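# Wind a cable around a held reel's hub

## Task

With one gripper holding the reel, pin the cable close to one of its ends beneath one of that gripper's fingers. Then wrap the cable around the reel's hub for more than one complete turn, keeping it within roughly one cable thickness of the hub over almost the whole turn. Any cable between the flanges that doubles back in the opposite direction is subtracted from the turn. Declare the scene finished only while that grip keeps the reel still and lifted above the table, the other arm's moving parts are away from both reel and cable, and the other arm is not pressing hard against the holding arm.

## Robot and tools

Robot: two six-joint arms, left_arm and right_arm, each ending in a parallel two-finger gripper. Calibrated base positions in the scene frame are left_arm (+0.030, +0.296, 0) m and right_arm (-0.040, -0.234, 0) m, both turned only slightly about z. A camera stand is fixed behind the arms. Loose objects may occasionally get a small push.

Frame: the scene frame has its origin at table-top height, midway between the nominal bases. +z points up, +x points out over the table, and left_arm sits on the +y side. The arm names do not match the left and right sides of the images. In each gripper's own frame the fingers point along +z and open and close along y. end_effector_position is the spot between the finger pads, about 1 cm short of the fingertips. Printed poses can be off by a few centimetres, more at long reach.

execute_actions(actions, cameras): actions is a list of actions. Each action is a table of up to 15 rows, one row per 1/30 s control step. If a table has fewer rows, its last row is held for the remaining steps. Every row is one flat list of 14 numbers, each in [-1, 1], covering both arms: dx, dy, dz, rx, ry, rz, opening for left_arm, then the same seven for right_arm. The six pose numbers are offsets along the scene axes, measured from that arm's Hand target as it stood when the action began, not from the previous row. Because of this, sending the same offset again moves the arm further. Scale: 1.0 equals 0.6 m, or 180 degrees for rotation. rx, ry, rz together form one rotation vector, turning about the Hand target's position. A translation longer than 1.0 may be shortened along its line. opening is absolute, not an offset: +1 is fully open (0.094 m) and -1 is closed. Sending six zeros re-commands the current Hand target. A zero in the opening slot is itself a command, so to leave a gripper unchanged, repeat its present opening. cameras lists camera names: ["all"] for all, [] for none. An empty actions list returns images and the scene number.

move(target, speed, blend, opening_speed, grip_force, blocking, cameras): target is either one 14-number row laid out as above, or a list of up to 15 such rows. Every row is an offset from the Hand targets at the start of the move, never from the row before it, and openings are absolute. Each gripper follows a straight path. speed is the top path speed in m/s, from 0.002 to 2.9 (default 0.25); turning is capped at twice that value in rad/s. You can give one speed, or one per target. blend, in metres, rounds off corners between listed targets; 0 makes the arms stop at each target. opening_speed is how fast openings change, in units per second on the -1 to +1 scale, at least 0.2. grip_force is a force cap per finger pad in newtons, from 10 to 50. Give one value or one per arm; it stays set until changed, and lower caps close the fingers slowly. blocking=false returns after about 0.5 s while the move keeps running. The whole move is capped at 10 s. Paths do not avoid obstacles or the other arm. The result adds a "move:" line giving the ending (done, off_target, moving, held, fault) and any limits that acted (paced means the pose was clipped, held means steps were withheld).

wait(seconds 0 to 10) lets the scene run with the last commands held. stop() brakes a running move. zoom_image(camera, region=[x0, y0, x1, y1]) enlarges part of the latest image from cam_high, cam_low, cam_left_wrist or cam_right_wrist; region is in pixels from the top-left corner, at most 504 by 504. All images are 672x504. read_manual returns licence texts only. finished_scene(scene) ends the current scene and cannot be undone.

Results: for each arm they give end_effector_position (m) and end_effector_quat_wxyz in the scene frame, the Hand target (the base for the next offsets), Tool commands, joint positions, velocities and torques, grip_measured (measured opening on the command scale), and grip_effort_nm (gripper motor effort; negative means closing, and it can read high without a grasp). A gripper often comes to rest a few cm short of its target. Waiting does not close that gap; a new command, or an offset for the missing distance, does. Each step, orientation commands are clipped to within 40 degrees of the current orientation. A MOTOR HOT line warns of heating. If a motor overheats, that arm folds and stays idle.

Gripping: commanding an opening below where the object is first touched raises the squeeze. To let go, command an opening well above grip_measured. Close slowly on anything that can be crushed.

Avoid: dropping the reel or letting anything leave the table; contact or pressing between the arms, including one gripper closing on the other's fingers; hard impacts with the table or fixtures; wrist-camera cables touching things; fast moves into contact and targets set far past a contact; paths that pass close to an arm's own base (go around it instead); long stretched-out holds or pushes toward unreachable poses, which heat the motors.

Each tool is called after "Emit:" as name(argument=value, ...) on one line, values as JSON.

## Session

Emit:
execute_actions(actions=[])

Scene clock: 0.00 s.
left_arm: end_effector_position=(+0.2139, +0.1045, +0.1827) grip_measured=+1.000 grip_effort_nm=n/a end_effector_quat_wxyz=(+0.564, -0.133, +0.811, -0.077) | right_arm: end_effector_position=(+0.1754, -0.1633, +0.1294) grip_measured=+1.000 grip_effort_nm=n/a end_effector_quat_wxyz=(+0.366, +0.101, +0.925, -0.028)
Joint positions: left_arm=[-1.507 1.272 0.812 -0.993 -1.208 -1.743 0.094] | right_arm=[0.743 0.858 0.636 -0.855 0.593 0.835 0.094]
Joint velocities: within noise
Joint torques (N m): no reading
Heat: left arm: 36 °C; right arm: 33 °C.
Hand target: left_arm +0.2152, +0.1051, +0.1891; +0.573, -0.134, +0.805, -0.079 | right_arm +0.1744, -0.1668, +0.1311; +0.367, +0.101, +0.924, -0.036
Tool commands: left_gripper/opening=+1.0 right_gripper/opening=+1.0

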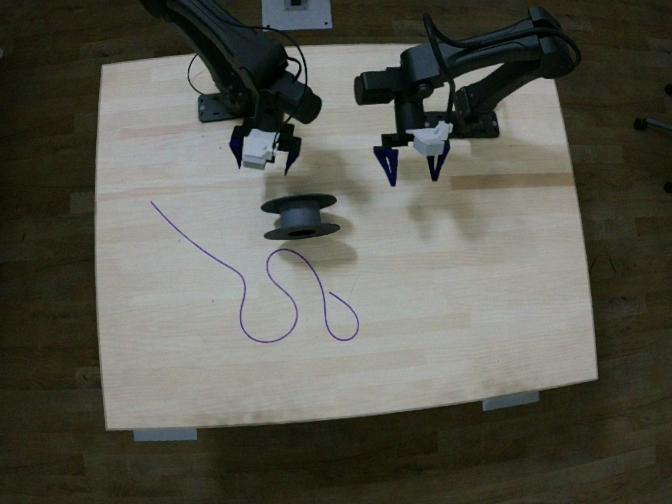

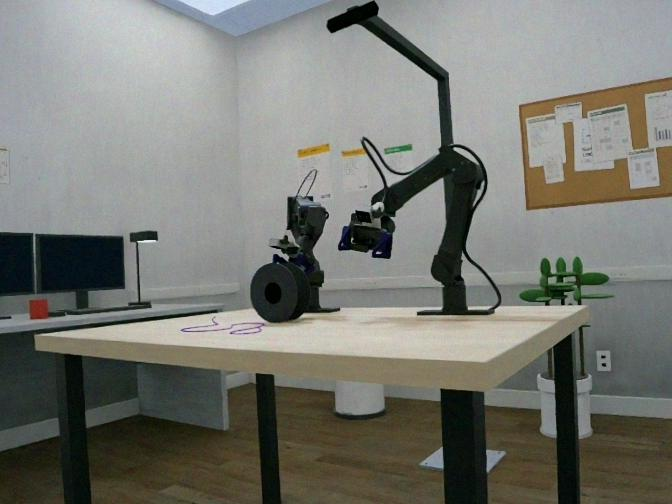

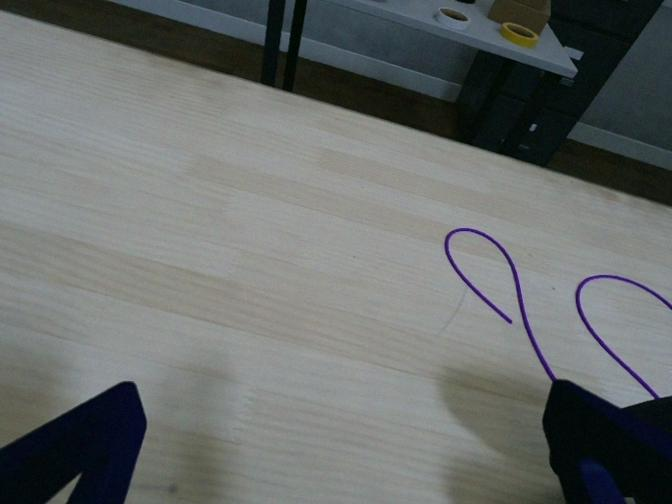

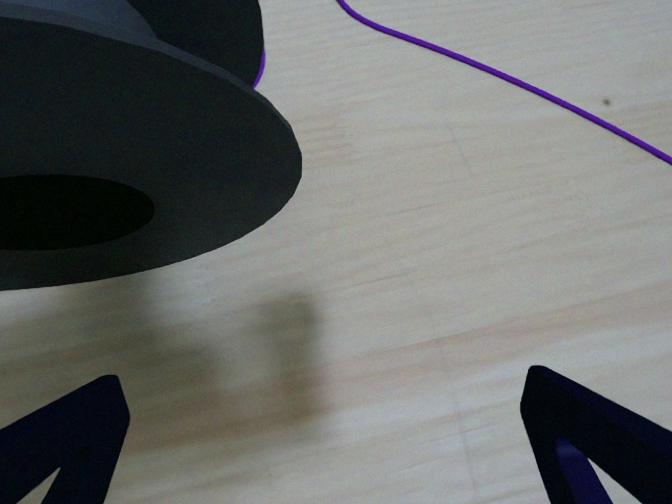

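Emit:
zoom_image(camera="cam_high", region=[130, 170, 380, 360])

Emit:
zoom_image(camera="cam_low", region=[160, 180, 410, 360])

Emit:
zoom_image(camera="cam_right_wrist", region=[0, 0, 504, 504])

Scaled by 2.016.

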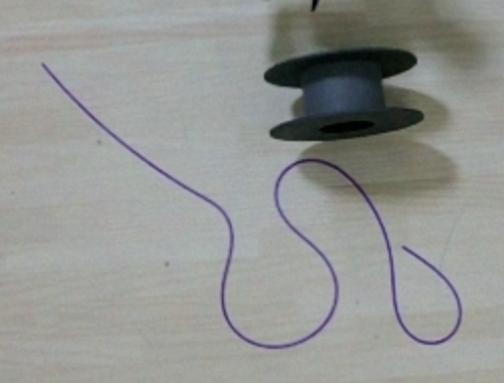

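Scaled by 2.016.

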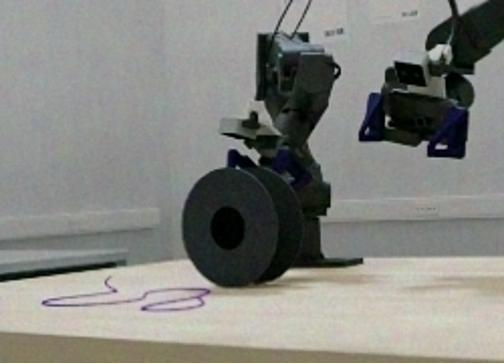

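Scaled by 1.000.

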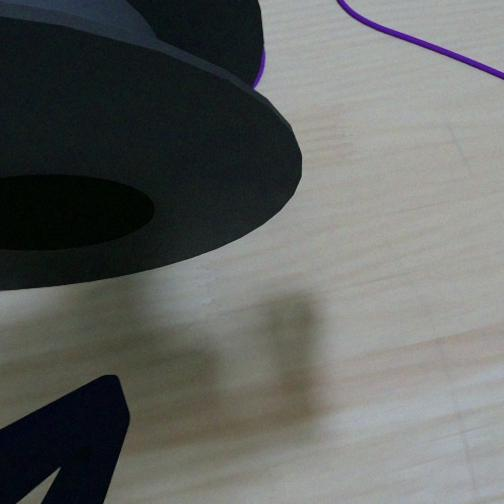

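Emit:
zoom_image(camera="cam_high", region=[180, 40, 340, 260])

Emit:
zoom_image(camera="cam_high", region=[350, 60, 530, 220])

Scaled by 2.291.

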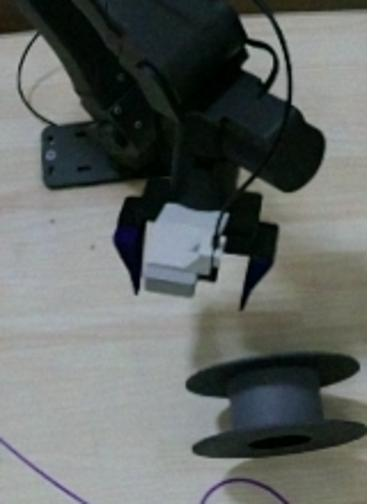

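Scaled by 2.800.

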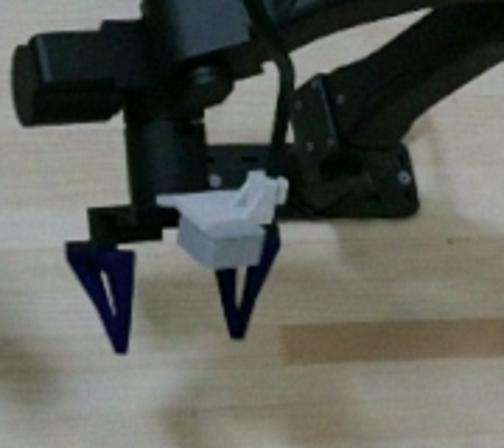

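Emit:
move(target=[[0.06, -0.03, 0.03, 0.0588, -0.0107, -0.2719, 1, -0.0907, -0.1887, 0.1148, -0.0421, 0.119, 0.1654, 1], [0.1188, -0.0918, -0.0152, 0.1175, -0.0214, -0.5437, 1, 0.0593, -0.4153, 0.0148, -0.0842, 0.2379, 0.3307, 1]], blend=[0.03, 0], speed=0.25, cameras=["all"])

Scene clock: 700.97 s.
left_arm: end_effector_position=(+0.2834, +0.0527, +0.1718) grip_measured=+1.000 grip_effort_nm=0.00 end_effector_quat_wxyz=(+0.348, +0.610, +0.623, -0.343) | right_arm: end_effector_position=(+0.2111, -0.4130, +0.1355) grip_measured=+1.000 grip_effort_nm=-0.01 end_effector_quat_wxyz=(+0.002, -0.424, +0.906, -0.001)
Joint positions: left_arm=[-0.354 1.435 0.981 -0.59 0.922 0.937 0.094] | right_arm=[-0.654 1.705 1.487 -1.349 -0.003 -1.499 0.094]
Joint torques (N m): left_arm=[0.51 -4.25 8.92 0.78 0.64 0.13] | right_arm=[-0.72 -5.98 8.2 0.19 0.03 -0.09]
Heat: left arm: 36 °C; right arm: 36 °C.
Hand target: left_arm +0.2865, +0.0500, +0.1799; +0.354, +0.612, +0.613, -0.353 | right_arm +0.2101, -0.4159, +0.1400; +0.000, -0.424, +0.905, +0.000
Off the commanded pose: left_arm 0.009 m, 2 deg | right_arm 0.006 m, 0 deg.
move: done

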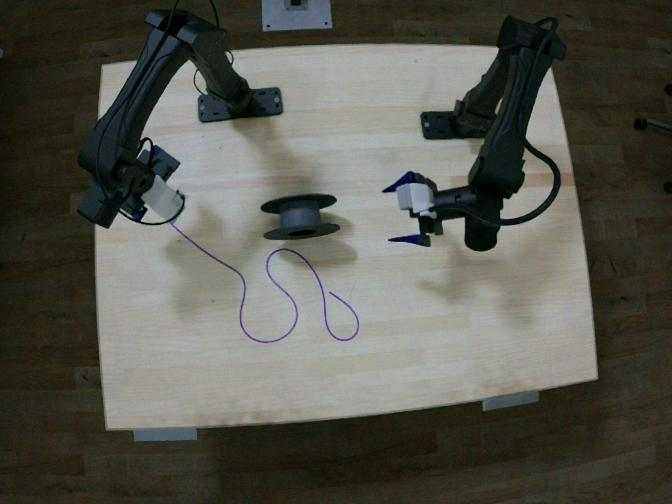

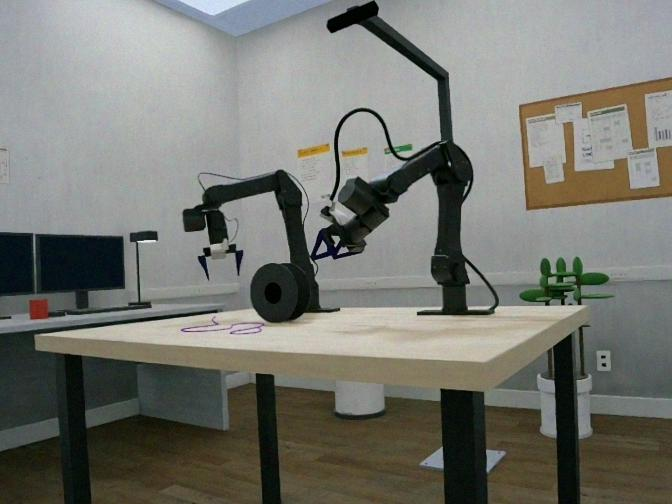

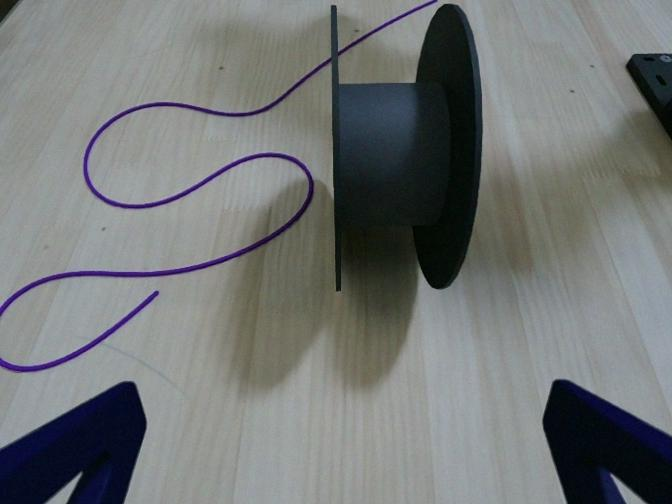

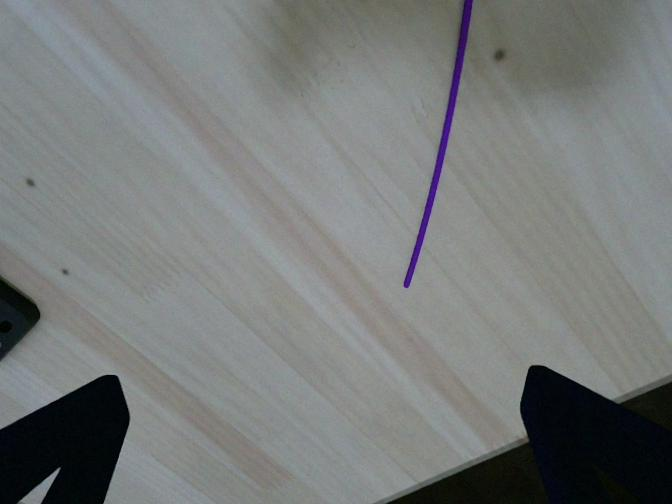

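Emit:
move(target=[0.0, -0.2162, -0.098, 0, 0, 0, 0.17, 0.0682, -0.04, -0.1258, 0, 0, -0.0444, 0.0], speed=0.15, cameras=["all"])

Scene clock: 750.10 s.
left_arm: end_effector_position=(+0.2809, -0.0734, +0.1181) grip_measured=+0.172 grip_effort_nm=-0.10 end_effector_quat_wxyz=(+0.344, +0.612, +0.619, -0.352) | right_arm: end_effector_position=(+0.2553, -0.4450, +0.0719) grip_measured=+0.003 grip_effort_nm=-0.15 end_effector_quat_wxyz=(+0.009, -0.361, +0.932, -0.012)
Joint positions: left_arm=[-0.717 1.715 0.974 -0.007 0.713 0.529 0.055] | right_arm=[-0.654 1.908 1.487 -1.119 -0.003 -1.363 0.047]
Joint torques (N m): left_arm=[-0.17 -6.56 7.83 1.43 0.2 -0.06] | right_arm=[0.51 -7.46 4.81 0.46 0.03 0.09]
Heat: left arm: 36 °C; right arm: 40 °C.
Hand target: left_arm +0.2867, -0.0796, +0.1212; +0.354, +0.612, +0.613, -0.353 | right_arm +0.2510, -0.4399, +0.0645; +0.000, -0.360, +0.933, +0.000
Off the commanded pose: left_arm 0.009 m, 1 deg | right_arm 0.010 m, 2 deg.
move: done

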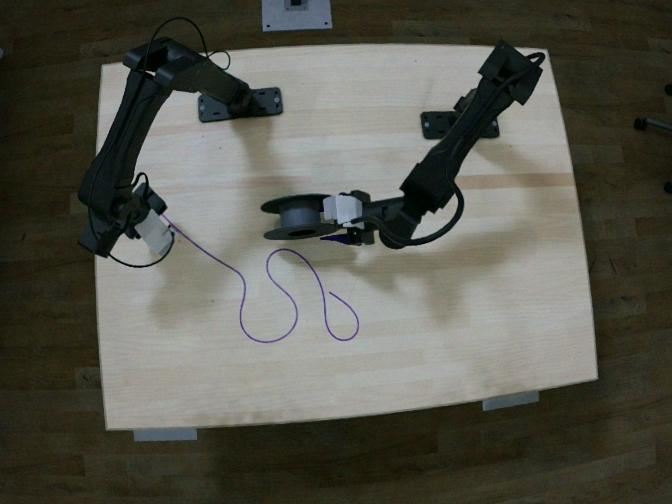

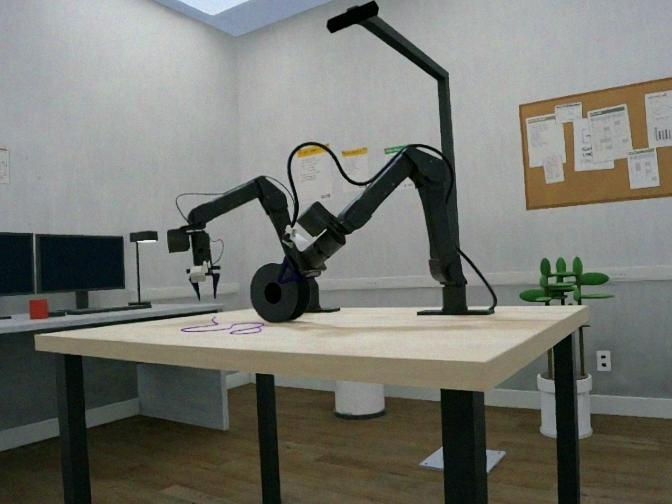

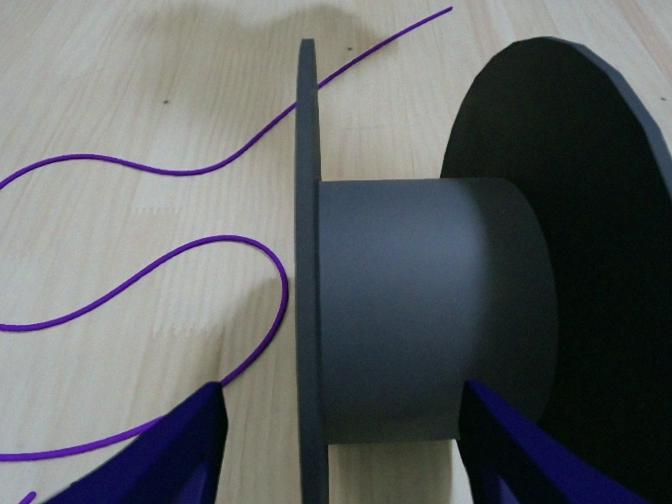

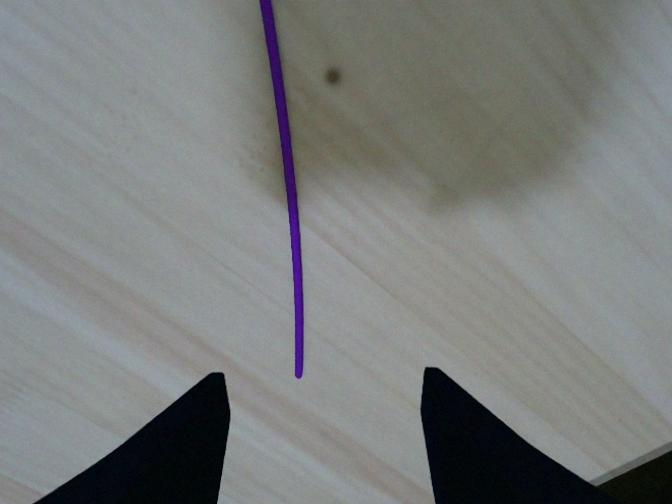

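Emit:
move(target=[0.009, 0, 0, 0, 0, 0, -1, -0.0157, 0.0172, -0.06, 0, 0, 0, 0.0], speed=0.1, opening_speed=0.5, cameras=["cam_left_wrist", "cam_right_wrist"])

Scene clock: 789.13 s.
left_arm: end_effector_position=(+0.2840, -0.0745, +0.1171) grip_measured=-0.937 grip_effort_nm=-1.02 end_effector_quat_wxyz=(+0.345, +0.611, +0.619, -0.351) | right_arm: end_effector_position=(+0.2451, -0.4358, +0.0318) grip_measured=+0.003 grip_effort_nm=-0.14 end_effector_quat_wxyz=(+0.006, -0.359, +0.933, -0.007)
Joint positions: left_arm=[-0.715 1.727 0.983 -0.005 0.712 0.53 0.003] | right_arm=[-0.65 1.908 1.323 -0.966 -0.003 -1.355 0.047]
Joint torques (N m): left_arm=[0.54 -6.41 8.68 1.33 0.32 0.02] | right_arm=[0.85 -8.18 4.57 0.43 0.03 0.1]
Heat: left arm: 37 °C; right arm: 36 °C.
Hand target: left_arm +0.2919, -0.0797, +0.1212; +0.354, +0.612, +0.613, -0.353 | right_arm +0.2414, -0.4296, +0.0285; +0.000, -0.360, +0.933, +0.000
Off the commanded pose: left_arm 0.010 m, 1 deg | right_arm 0.008 m, 1 deg.
move: done
Images, in order (width x height): cam_left_wrist 672x504, cam_right_wrist 672x504.

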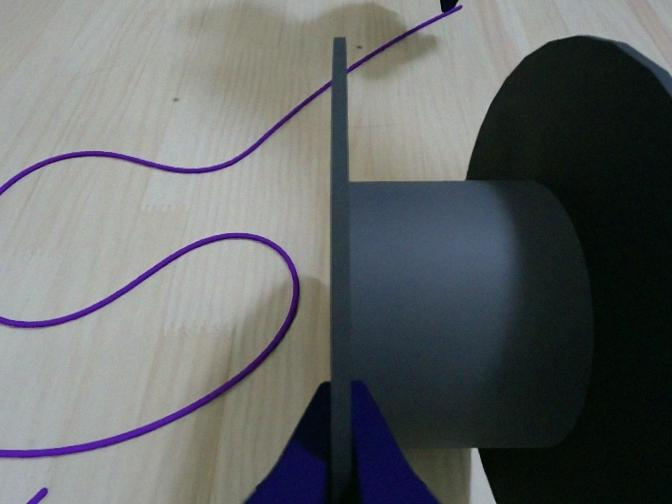

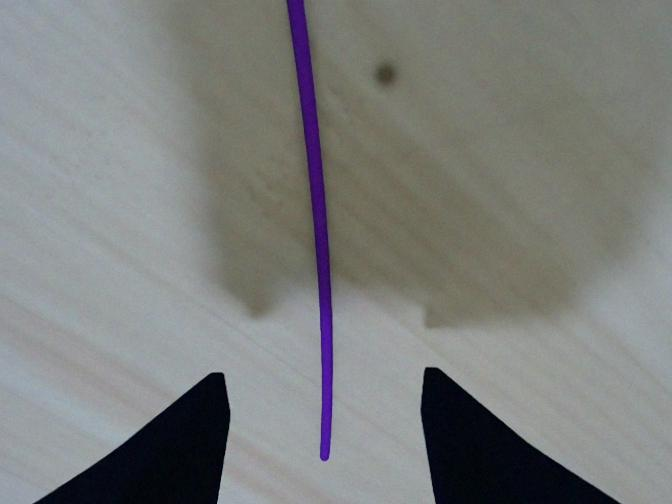

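Emit:
move(target=[[0, 0, 0, 0, 0, 0, -1, 0.0123, 0.0112, -0.0085, 0, 0, 0, 0.0], [0, 0, 0, 0, 0, 0, -1, 0.0123, 0.0112, -0.0085, 0, 0, 0, -1]], speed=0.06, opening_speed=0.7, cameras=["cam_right_wrist"])

Scene clock: 807.43 s.
left_arm: end_effector_position=(+0.2840, -0.0745, +0.1171) grip_measured=-0.938 grip_effort_nm=-1.04 end_effector_quat_wxyz=(+0.345, +0.611, +0.619, -0.351) | right_arm: end_effector_position=(+0.2544, -0.4291, +0.0319) grip_measured=-0.974 grip_effort_nm=-0.98 end_effector_quat_wxyz=(+0.011, -0.360, +0.933, -0.014)
Joint positions: left_arm=[-0.715 1.727 0.983 -0.005 0.712 0.53 0.003] | right_arm=[-0.618 1.908 1.323 -0.951 -0.002 -1.326 0.001]
Joint torques (N m): left_arm=[0.54 -6.39 8.68 1.33 0.31 0.02] | right_arm=[0.62 -7.13 4.52 0.48 0.03 0.09]
Heat: left arm: 37 °C; right arm: 35 °C.
Hand target: left_arm +0.2919, -0.0797, +0.1212; +0.354, +0.612, +0.613, -0.353 | right_arm +0.2488, -0.4229, +0.0234; +0.000, -0.360, +0.933, +0.000
Off the commanded pose: left_arm 0.010 m, 1 deg | right_arm 0.012 m, 2 deg.
move: off_target (right_arm); target 2's new opening was sent with right_arm's hand 0.012 m and 2 deg from that target
Images, in order (width x height): cam_right_wrist 672x504.

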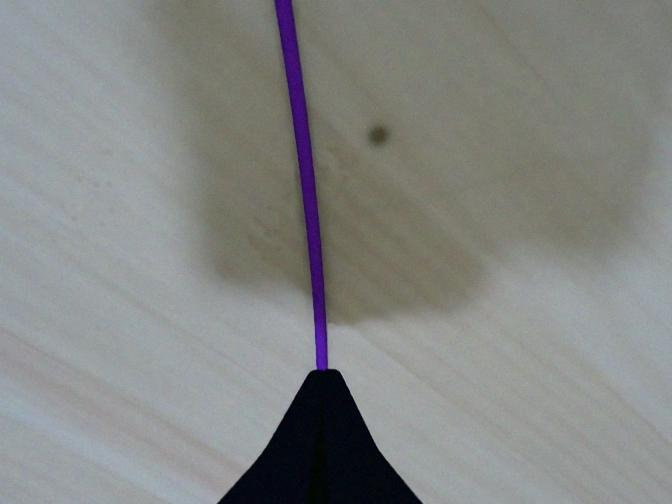

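Emit:
move(target=[0, 0, 0, 0, 0, 0, -1, 0, 0, 0.08, 0, 0, 0, -1], speed=0.1, cameras=["cam_right_wrist", "cam_low"])

Scene clock: 815.80 s.
left_arm: end_effector_position=(+0.2840, -0.0745, +0.1171) grip_measured=-0.938 grip_effort_nm=-1.04 end_effector_quat_wxyz=(+0.345, +0.611, +0.619, -0.351) | right_arm: end_effector_position=(+0.2492, -0.4256, +0.0601) grip_measured=-0.975 grip_effort_nm=-1.04 end_effector_quat_wxyz=(+0.000, -0.360, +0.933, +0.001)
Joint positions: left_arm=[-0.715 1.727 0.983 -0.005 0.712 0.53 0.003] | right_arm=[-0.618 1.887 1.412 -1.096 -0.002 -1.326 0.001]
Joint torques (N m): left_arm=[0.54 -6.39 8.68 1.33 0.32 0.02] | right_arm=[0.65 -9.42 7.65 0.04 0.04 0.09]
Heat: left arm: 37 °C; right arm: 35 °C.
Hand target: left_arm +0.2919, -0.0797, +0.1212; +0.354, +0.612, +0.613, -0.353 | right_arm +0.2489, -0.4229, +0.0715; +0.000, -0.360, +0.933, +0.000
Off the commanded pose: left_arm 0.010 m, 1 deg | right_arm 0.012 m, 0 deg.
move: off_target (right_arm)
Images, in order (width x height): cam_low 672x504, cam_right_wrist 672x504.

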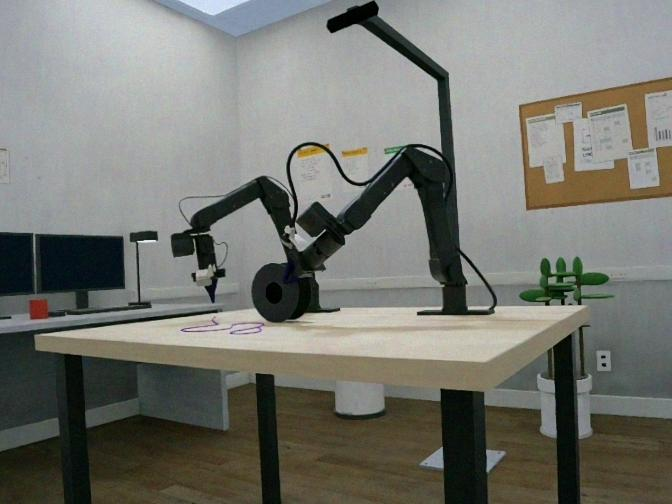

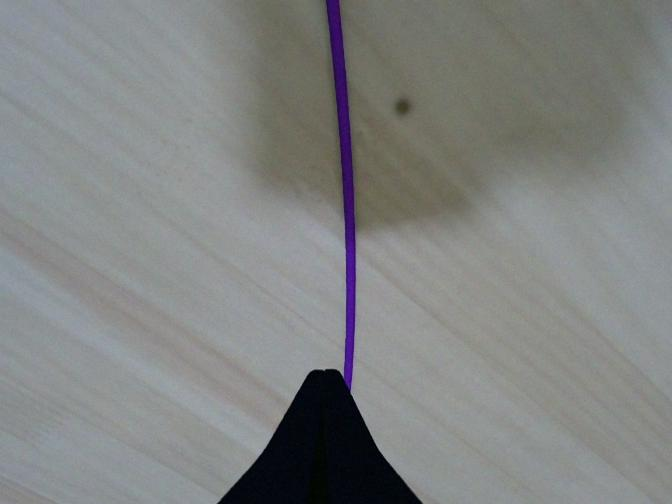

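Emit:
move(target=[0, 0, 0, 0, 0, 0, -1, 0.005, -0.0055, -0.0797, 0, 0, 0, -0.3], speed=0.06, cameras=["cam_right_wrist"])

Scene clock: 828.00 s.
left_arm: end_effector_position=(+0.2840, -0.0745, +0.1171) grip_measured=-0.938 grip_effort_nm=-1.03 end_effector_quat_wxyz=(+0.345, +0.611, +0.619, -0.351) | right_arm: end_effector_position=(+0.2575, -0.4311, +0.0315) grip_measured=-0.303 grip_effort_nm=0.13 end_effector_quat_wxyz=(+0.010, -0.360, +0.933, -0.012)
Joint positions: left_arm=[-0.715 1.727 0.983 -0.005 0.712 0.53 0.003] | right_arm=[-0.618 1.925 1.344 -0.958 -0.002 -1.326 0.033]
Joint torques (N m): left_arm=[0.53 -6.41 8.68 1.33 0.31 0.02] | right_arm=[0.31 -7.34 4.57 0.47 0.03 0.07]
Heat: left arm: 37 °C; right arm: 36 °C.
Hand target: left_arm +0.2919, -0.0797, +0.1212; +0.354, +0.612, +0.613, -0.353 | right_arm +0.2518, -0.4261, +0.0235; +0.000, -0.360, +0.933, +0.000
Off the commanded pose: left_arm 0.010 m, 1 deg | right_arm 0.011 m, 2 deg.
move: off_target (right_arm)
Images, in order (width x height): cam_right_wrist 672x504.

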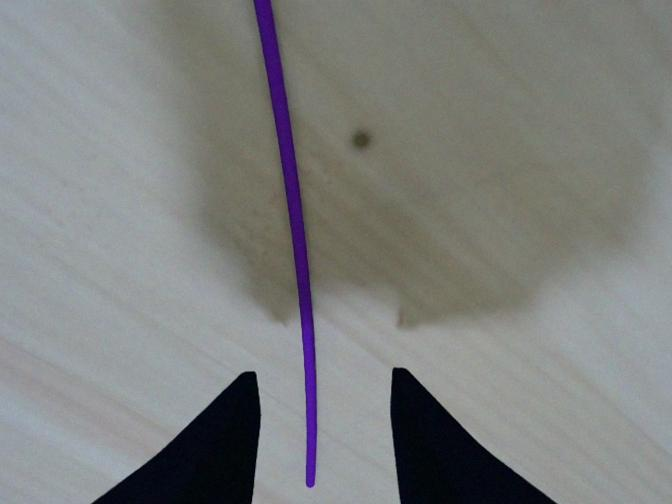

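Emit:
move(target=[0, 0, 0, 0, 0, 0, -1, -0.004, 0.004, -0.0133, 0, 0, 0, -0.3], speed=0.03, cameras=["cam_right_wrist"])

Scene clock: 833.57 s.
left_arm: end_effector_position=(+0.2840, -0.0745, +0.1171) grip_measured=-0.938 grip_effort_nm=-1.04 end_effector_quat_wxyz=(+0.345, +0.611, +0.619, -0.351) | right_arm: end_effector_position=(+0.2554, -0.4297, +0.0238) grip_measured=-0.303 grip_effort_nm=0.13 end_effector_quat_wxyz=(+0.010, -0.360, +0.933, -0.013)
Joint positions: left_arm=[-0.715 1.727 0.983 -0.005 0.712 0.53 0.003] | right_arm=[-0.618 1.925 1.311 -0.924 -0.002 -1.326 0.033]
Joint torques (N m): left_arm=[0.54 -6.38 8.69 1.33 0.32 0.02] | right_arm=[0.54 -7.28 4.37 0.45 0.03 0.09]
Heat: left arm: 37 °C; right arm: 35 °C.
Hand target: left_arm +0.2919, -0.0797, +0.1212; +0.354, +0.612, +0.613, -0.353 | right_arm +0.2494, -0.4237, +0.0156; +0.000, -0.360, +0.933, +0.000
Off the commanded pose: left_arm 0.010 m, 1 deg | right_arm 0.012 m, 2 deg.
move: off_target (right_arm)
Images, in order (width x height): cam_right_wrist 672x504.

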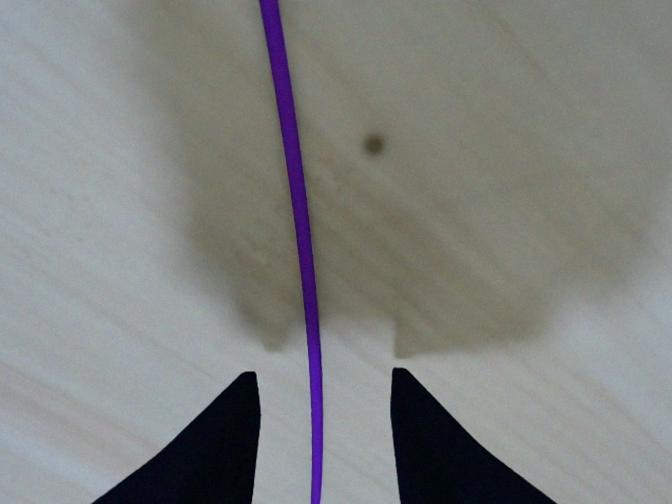

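Emit:
move(target=[[0, 0, 0, 0, 0, 0, -1, 0, 0, -0.006, 0, 0, 0, -0.3], [0, 0, 0, 0, 0, 0, -1, 0, 0, -0.006, 0, 0, 0, -1]], speed=0.03, opening_speed=0.5, cameras=["cam_right_wrist"])

Scene clock: 842.50 s.
left_arm: end_effector_position=(+0.2840, -0.0745, +0.1171) grip_measured=-0.938 grip_effort_nm=-1.04 end_effector_quat_wxyz=(+0.345, +0.611, +0.619, -0.351) | right_arm: end_effector_position=(+0.2560, -0.4301, +0.0214) grip_measured=-0.975 grip_effort_nm=-0.99 end_effector_quat_wxyz=(+0.011, -0.360, +0.933, -0.015)
Joint positions: left_arm=[-0.715 1.727 0.983 -0.005 0.712 0.53 0.003] | right_arm=[-0.618 1.927 1.304 -0.91 -0.002 -1.326 0.001]
Joint torques (N m): left_arm=[0.54 -6.39 8.69 1.33 0.31 0.02] | right_arm=[0.58 -7.05 4.31 0.47 0.01 0.07]
Heat: left arm: 38 °C; right arm: 35 °C.
Hand target: left_arm +0.2919, -0.0797, +0.1212; +0.354, +0.612, +0.613, -0.353 | right_arm +0.2494, -0.4238, +0.0120; +0.000, -0.360, +0.933, +0.000
Off the commanded pose: left_arm 0.010 m, 1 deg | right_arm 0.013 m, 2 deg.
move: off_target (right_arm); target 2's new opening was sent with right_arm's hand 0.013 m and 2 deg from that target
Images, in order (width x height): cam_right_wrist 672x504.

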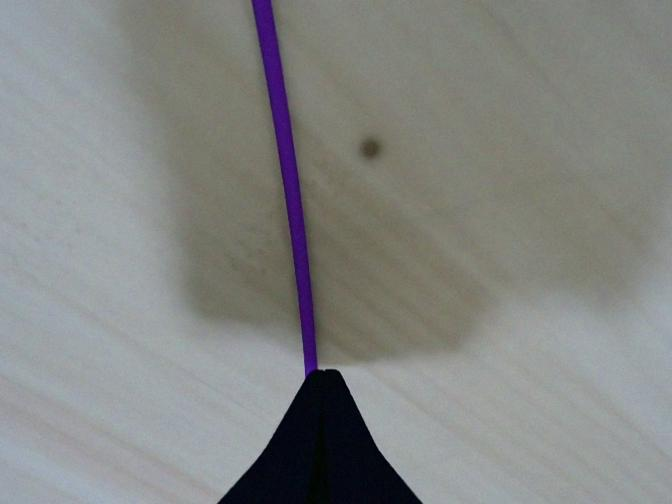

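Emit:
move(target=[[0, 0, 0, 0, 0, 0, -1, -0.004, 0.004, 0.0, 0, 0, 0, -0.4], [0, 0, 0, 0, 0, 0, -1, -0.004, 0.004, -0.0067, 0, 0, 0, -0.4]], speed=0.03, cameras=["cam_right_wrist"])

Scene clock: 850.67 s.
left_arm: end_effector_position=(+0.2840, -0.0745, +0.1171) grip_measured=-0.938 grip_effort_nm=-1.04 end_effector_quat_wxyz=(+0.345, +0.611, +0.619, -0.351) | right_arm: end_effector_position=(+0.2527, -0.4279, +0.0155) grip_measured=-0.403 grip_effort_nm=0.14 end_effector_quat_wxyz=(+0.010, -0.360, +0.933, -0.012)
Joint positions: left_arm=[-0.715 1.727 0.983 -0.005 0.712 0.53 0.003] | right_arm=[-0.618 1.927 1.278 -0.891 -0.002 -1.325 0.028]
Joint torques (N m): left_arm=[0.54 -6.39 8.69 1.32 0.32 0.02] | right_arm=[0.76 -7.42 4.29 0.46 0.05 0.09]
Heat: left arm: 38 °C; right arm: 34 °C.
Hand target: left_arm +0.2919, -0.0797, +0.1212; +0.354, +0.612, +0.613, -0.353 | right_arm +0.2470, -0.4213, +0.0079; +0.000, -0.360, +0.933, +0.000
Off the commanded pose: left_arm 0.010 m, 1 deg | right_arm 0.011 m, 2 deg.
move: off_target (right_arm)
Images, in order (width x height): cam_right_wrist 672x504.

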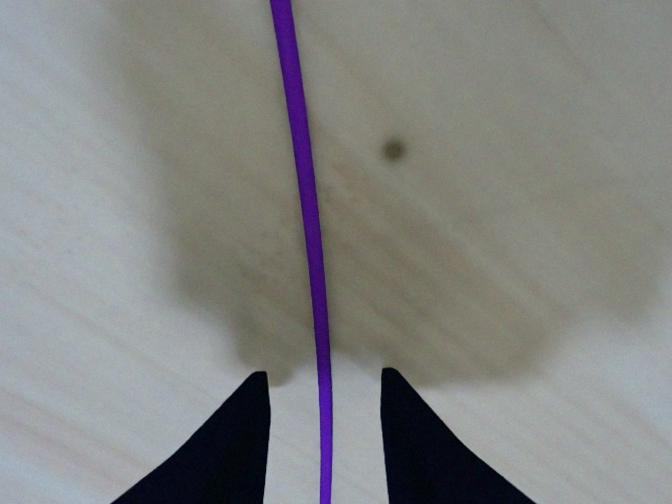

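Emit:
move(target=[0, 0, 0, 0, 0, 0, -1, 0, 0, 0, 0, 0, 0, -1], speed=0.03, opening_speed=0.5, cameras=["cam_right_wrist"])

Scene clock: 856.63 s.
left_arm: end_effector_position=(+0.2840, -0.0745, +0.1171) grip_measured=-0.938 grip_effort_nm=-1.03 end_effector_quat_wxyz=(+0.345, +0.611, +0.619, -0.351) | right_arm: end_effector_position=(+0.2528, -0.4280, +0.0155) grip_measured=-0.974 grip_effort_nm=-0.98 end_effector_quat_wxyz=(+0.010, -0.360, +0.933, -0.013)
Joint positions: left_arm=[-0.715 1.727 0.983 -0.005 0.712 0.53 0.003] | right_arm=[-0.618 1.927 1.278 -0.89 -0.002 -1.325 0.001]
Joint torques (N m): left_arm=[0.53 -6.39 8.68 1.33 0.32 0.01] | right_arm=[0.72 -7.38 4.3 0.47 0.02 0.1]
Heat: left arm: 38 °C; right arm: 35 °C.
Hand target: left_arm +0.2919, -0.0797, +0.1212; +0.354, +0.612, +0.613, -0.353 | right_arm +0.2470, -0.4213, +0.0079; +0.000, -0.360, +0.933, +0.000
Off the commanded pose: left_arm 0.010 m, 1 deg | right_arm 0.012 m, 2 deg.
move: off_target (right_arm)
Images, in order (width x height): cam_right_wrist 672x504.

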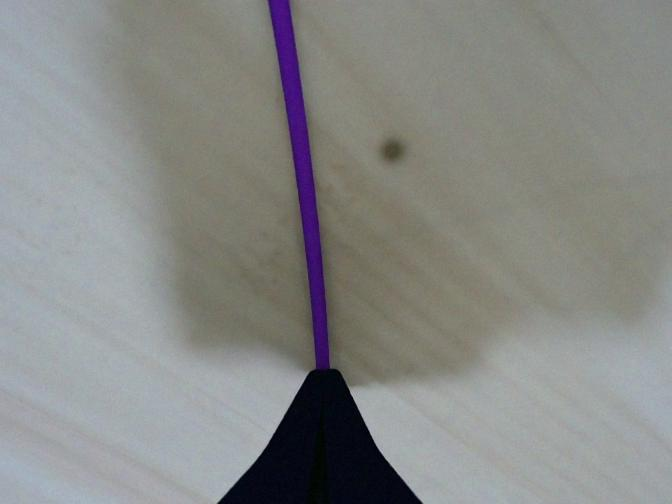

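Emit:
zoom_image(camera="cam_right_wrist", region=[250, 320, 400, 440])

Scaled by 3.360.

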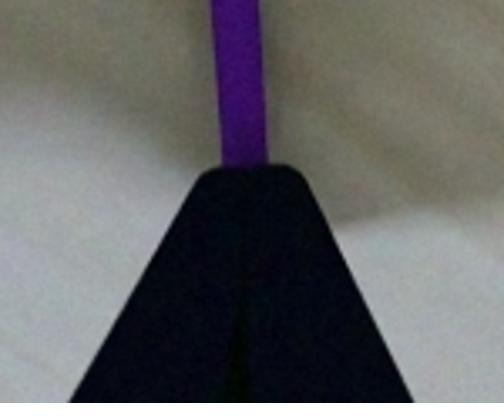

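Emit:
move(target=[[0, 0, 0, 0, 0, 0, -1, -0.003, 0.003, 0.0, 0, 0, 0, -0.5], [0, 0, 0, 0, 0, 0, -1, -0.003, 0.003, -0.0075, 0, 0, 0, -0.5], [0, 0, 0, 0, 0, 0, -1, -0.003, 0.003, -0.0075, 0, 0, 0, -1]], speed=0.03, opening_speed=0.6, cameras=["cam_right_wrist"])

Emit:
zoom_image(camera="cam_right_wrist", region=[250, 320, 400, 440])

Scene clock: 866.40 s.
left_arm: end_effector_position=(+0.2840, -0.0745, +0.1171) grip_measured=-0.938 grip_effort_nm=-1.04 end_effector_quat_wxyz=(+0.345, +0.611, +0.619, -0.351) | right_arm: end_effector_position=(+0.2523, -0.4279, +0.0116) grip_measured=-0.934 grip_effort_nm=-0.98 end_effector_quat_wxyz=(+0.011, -0.359, +0.933, -0.015)
Joint positions: left_arm=[-0.715 1.727 0.983 -0.005 0.712 0.53 0.003] | right_arm=[-0.618 1.927 1.261 -0.868 -0.001 -1.323 0.003]
Joint torques (N m): left_arm=[0.55 -6.39 8.69 1.33 0.31 0.02] | right_arm=[0.85 -7.45 3.95 0.46 0.02 0.08]
Heat: left arm: 38 °C; right arm: 34 °C.
Hand target: left_arm +0.2919, -0.0797, +0.1212; +0.354, +0.612, +0.613, -0.353 | right_arm +0.2452, -0.4196, +0.0035; +0.000, -0.360, +0.933, +0.000
Off the commanded pose: left_arm 0.010 m, 1 deg | right_arm 0.014 m, 2 deg.
move: off_target (right_arm); target 3's new opening was sent with right_arm's hand 0.012 m and 2 deg from that target
Images, in order (width x height): cam_right_wrist 672x504.

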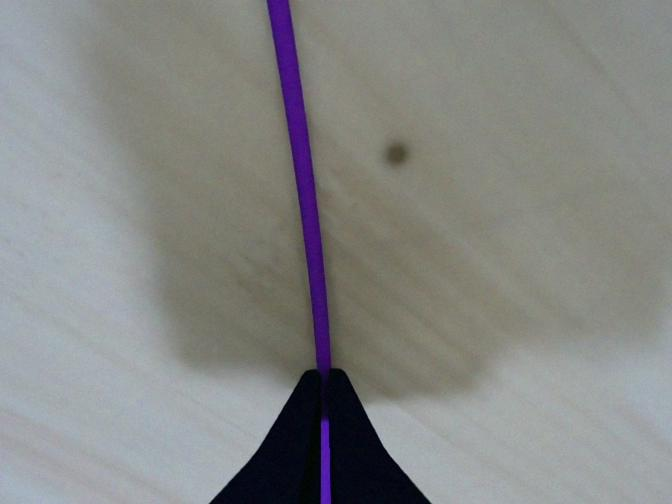

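Scaled by 3.360.

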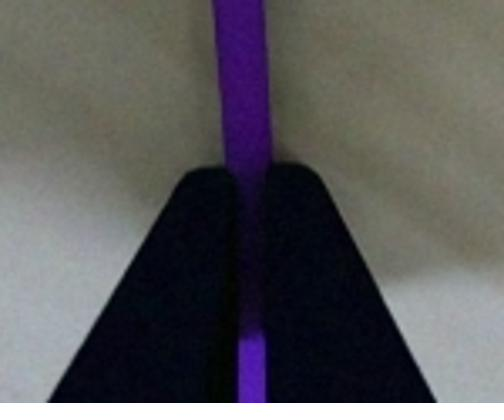

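Emit:
move(target=[0, 0, 0, 0, 0, 0, -1, 0, 0, 0.25, 0, 0, 0, -1], speed=0.15, cameras=["cam_right_wrist", "cam_low", "cam_high"])

Emit:
zoom_image(camera="cam_low", region=[150, 220, 350, 360])

Scene clock: 904.00 s.
left_arm: end_effector_position=(+0.2840, -0.0745, +0.1171) grip_measured=-0.938 grip_effort_nm=-1.03 end_effector_quat_wxyz=(+0.345, +0.611, +0.619, -0.351) | right_arm: end_effector_position=(+0.2476, -0.4248, +0.1440) grip_measured=-0.937 grip_effort_nm=-1.03 end_effector_quat_wxyz=(+0.002, -0.359, +0.933, -0.002)
Joint positions: left_arm=[-0.715 1.727 0.983 -0.005 0.712 0.53 0.003] | right_arm=[-0.618 1.851 1.699 -1.414 -0.001 -1.323 0.003]
Joint torques (N m): left_arm=[0.54 -6.39 8.68 1.33 0.32 0.02] | right_arm=[0.85 -8.7 7.83 0.04 0 0.09]
Heat: left arm: 38 °C; right arm: 34 °C.
Hand target: left_arm +0.2919, -0.0797, +0.1212; +0.354, +0.612, +0.613, -0.353 | right_arm +0.2452, -0.4195, +0.1535; +0.000, -0.360, +0.933, +0.000
Off the commanded pose: left_arm 0.010 m, 1 deg | right_arm 0.011 m, 0 deg.
move: off_target (right_arm)
Images, in order (width x height): cam_high 672x504, cam_low 672x504, cam_right_wrist 672x504.

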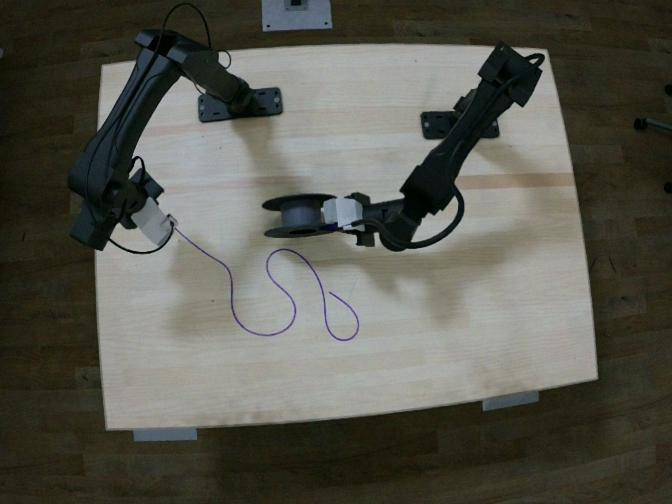

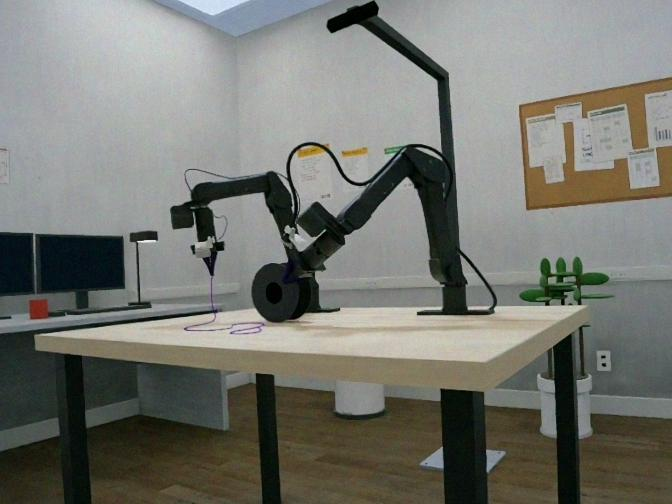

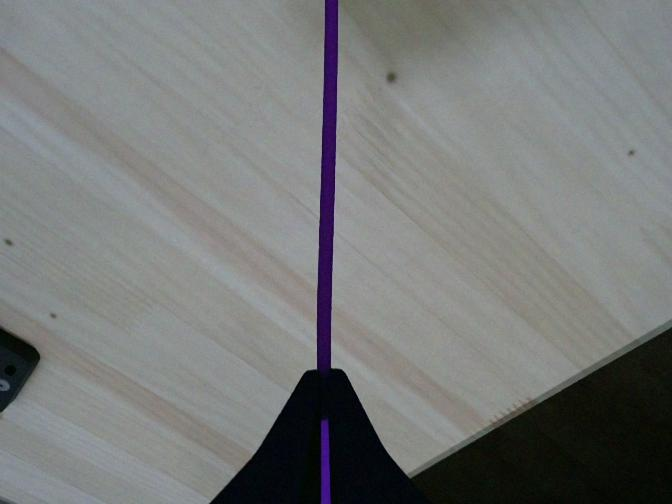

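Scaled by 2.520.

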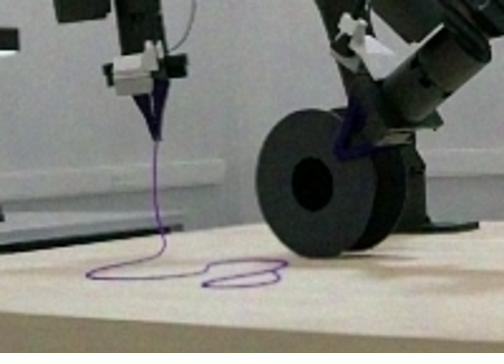

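Emit:
move(target=[[0, 0, 0, 0, 0, 0, -1, -0.1217, -0.1125, -0.2475, 0, 0, 0, -1], [0, 0, 0, 0, 0, 0, -1, -0.1217, -0.1125, -0.2475, 0, 0, 0, -0.4]], speed=0.12, opening_speed=1.5, cameras=["cam_right_wrist", "cam_high"])

Scene clock: 1106.73 s.
left_arm: end_effector_position=(+0.2840, -0.0745, +0.1171) grip_measured=-0.938 grip_effort_nm=-1.03 end_effector_quat_wxyz=(+0.345, +0.611, +0.619, -0.351) | right_arm: end_effector_position=(+0.1783, -0.4922, +0.0116) grip_measured=-0.403 grip_effort_nm=0.14 end_effector_quat_wxyz=(+0.005, -0.358, +0.934, -0.014)
Joint positions: left_arm=[-0.715 1.727 0.983 -0.005 0.712 0.53 0.003] | right_arm=[-0.902 1.889 1.209 -0.861 0 -1.604 0.028]
Joint torques (N m): left_arm=[0.55 -6.41 8.68 1.33 0.31 0.02] | right_arm=[-0.38 -6.97 4.48 0.45 0.02 -0.07]
Heat: left arm: 39 °C; right arm: 38 °C.
Hand target: left_arm +0.2919, -0.0797, +0.1212; +0.354, +0.612, +0.613, -0.353 | right_arm +0.1722, -0.4870, +0.0050; +0.000, -0.360, +0.933, +0.000
Off the commanded pose: left_arm 0.010 m, 1 deg | right_arm 0.010 m, 2 deg.
move: done
Images, in order (width x height): cam_high 672x504, cam_right_wrist 672x504.

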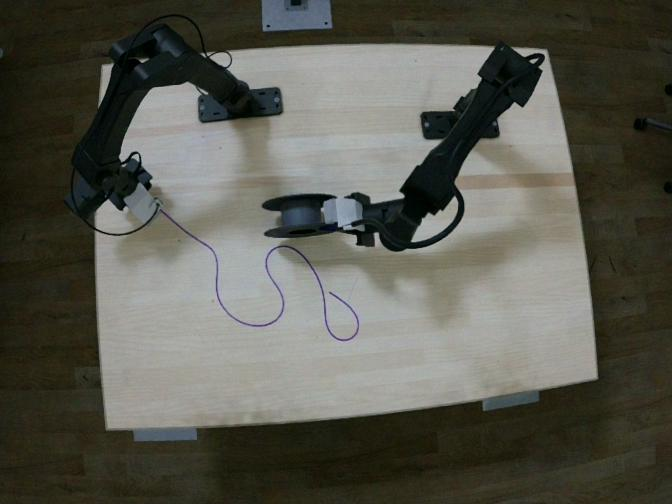

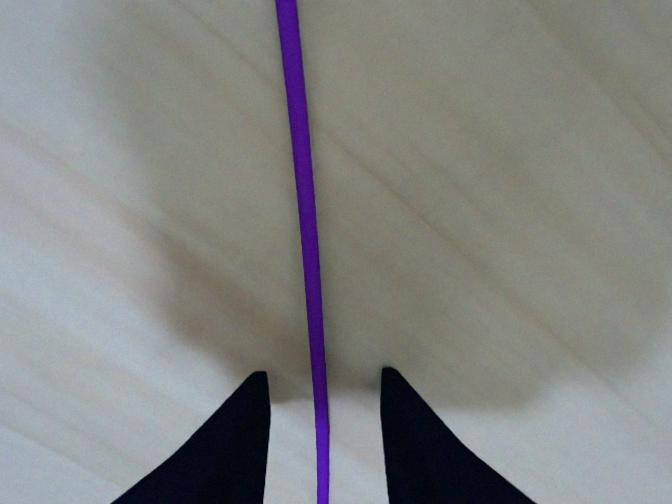

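Emit:
move(target=[[0, 0, 0, 0, 0, 0, -1, 0.061, 0.069, 0.0, 0, 0, 0.0194, -0.4], [0, 0, 0, 0, 0, 0, -1, 0.061, 0.069, 0.0, 0, 0, 0.0194, -1]], speed=0.08, opening_speed=0.8, cameras=["cam_right_wrist"])

Scene clock: 1120.63 s.
left_arm: end_effector_position=(+0.2840, -0.0745, +0.1171) grip_measured=-0.938 grip_effort_nm=-1.03 end_effector_quat_wxyz=(+0.345, +0.611, +0.619, -0.351) | right_arm: end_effector_position=(+0.2155, -0.4611, +0.0109) grip_measured=-0.933 grip_effort_nm=-1.00 end_effector_quat_wxyz=(+0.001, -0.386, +0.922, -0.026)
Joint positions: left_arm=[-0.715 1.727 0.983 -0.005 0.712 0.53 0.003] | right_arm=[-0.748 1.889 1.206 -0.841 0.022 -1.511 0.003]
Joint torques (N m): left_arm=[0.53 -6.38 8.69 1.33 0.31 0.02] | right_arm=[0.87 -7.9 3.64 0.3 -0.17 0.06]
Heat: left arm: 39 °C; right arm: 36 °C.
Hand target: left_arm +0.2919, -0.0797, +0.1212; +0.354, +0.612, +0.613, -0.353 | right_arm +0.2087, -0.4457, +0.0050; +0.000, -0.389, +0.921, +0.000
Off the commanded pose: left_arm 0.010 m, 1 deg | right_arm 0.018 m, 3 deg.
move: off_target (right_arm); target 2's new opening was sent with right_arm's hand 0.016 m and 3 deg from that target
Images, in order (width x height): cam_right_wrist 672x504.

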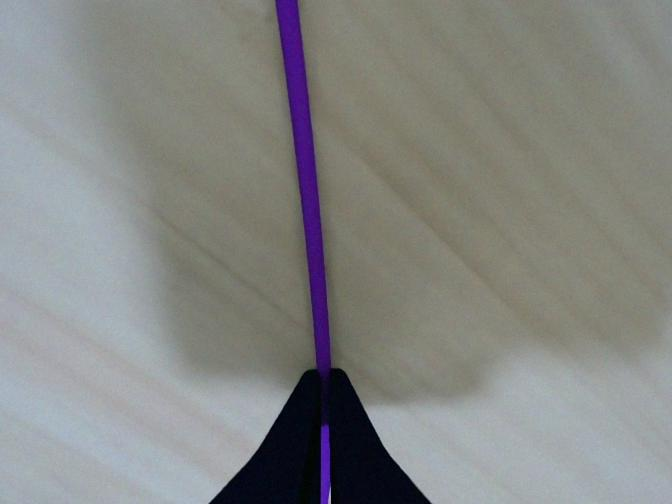

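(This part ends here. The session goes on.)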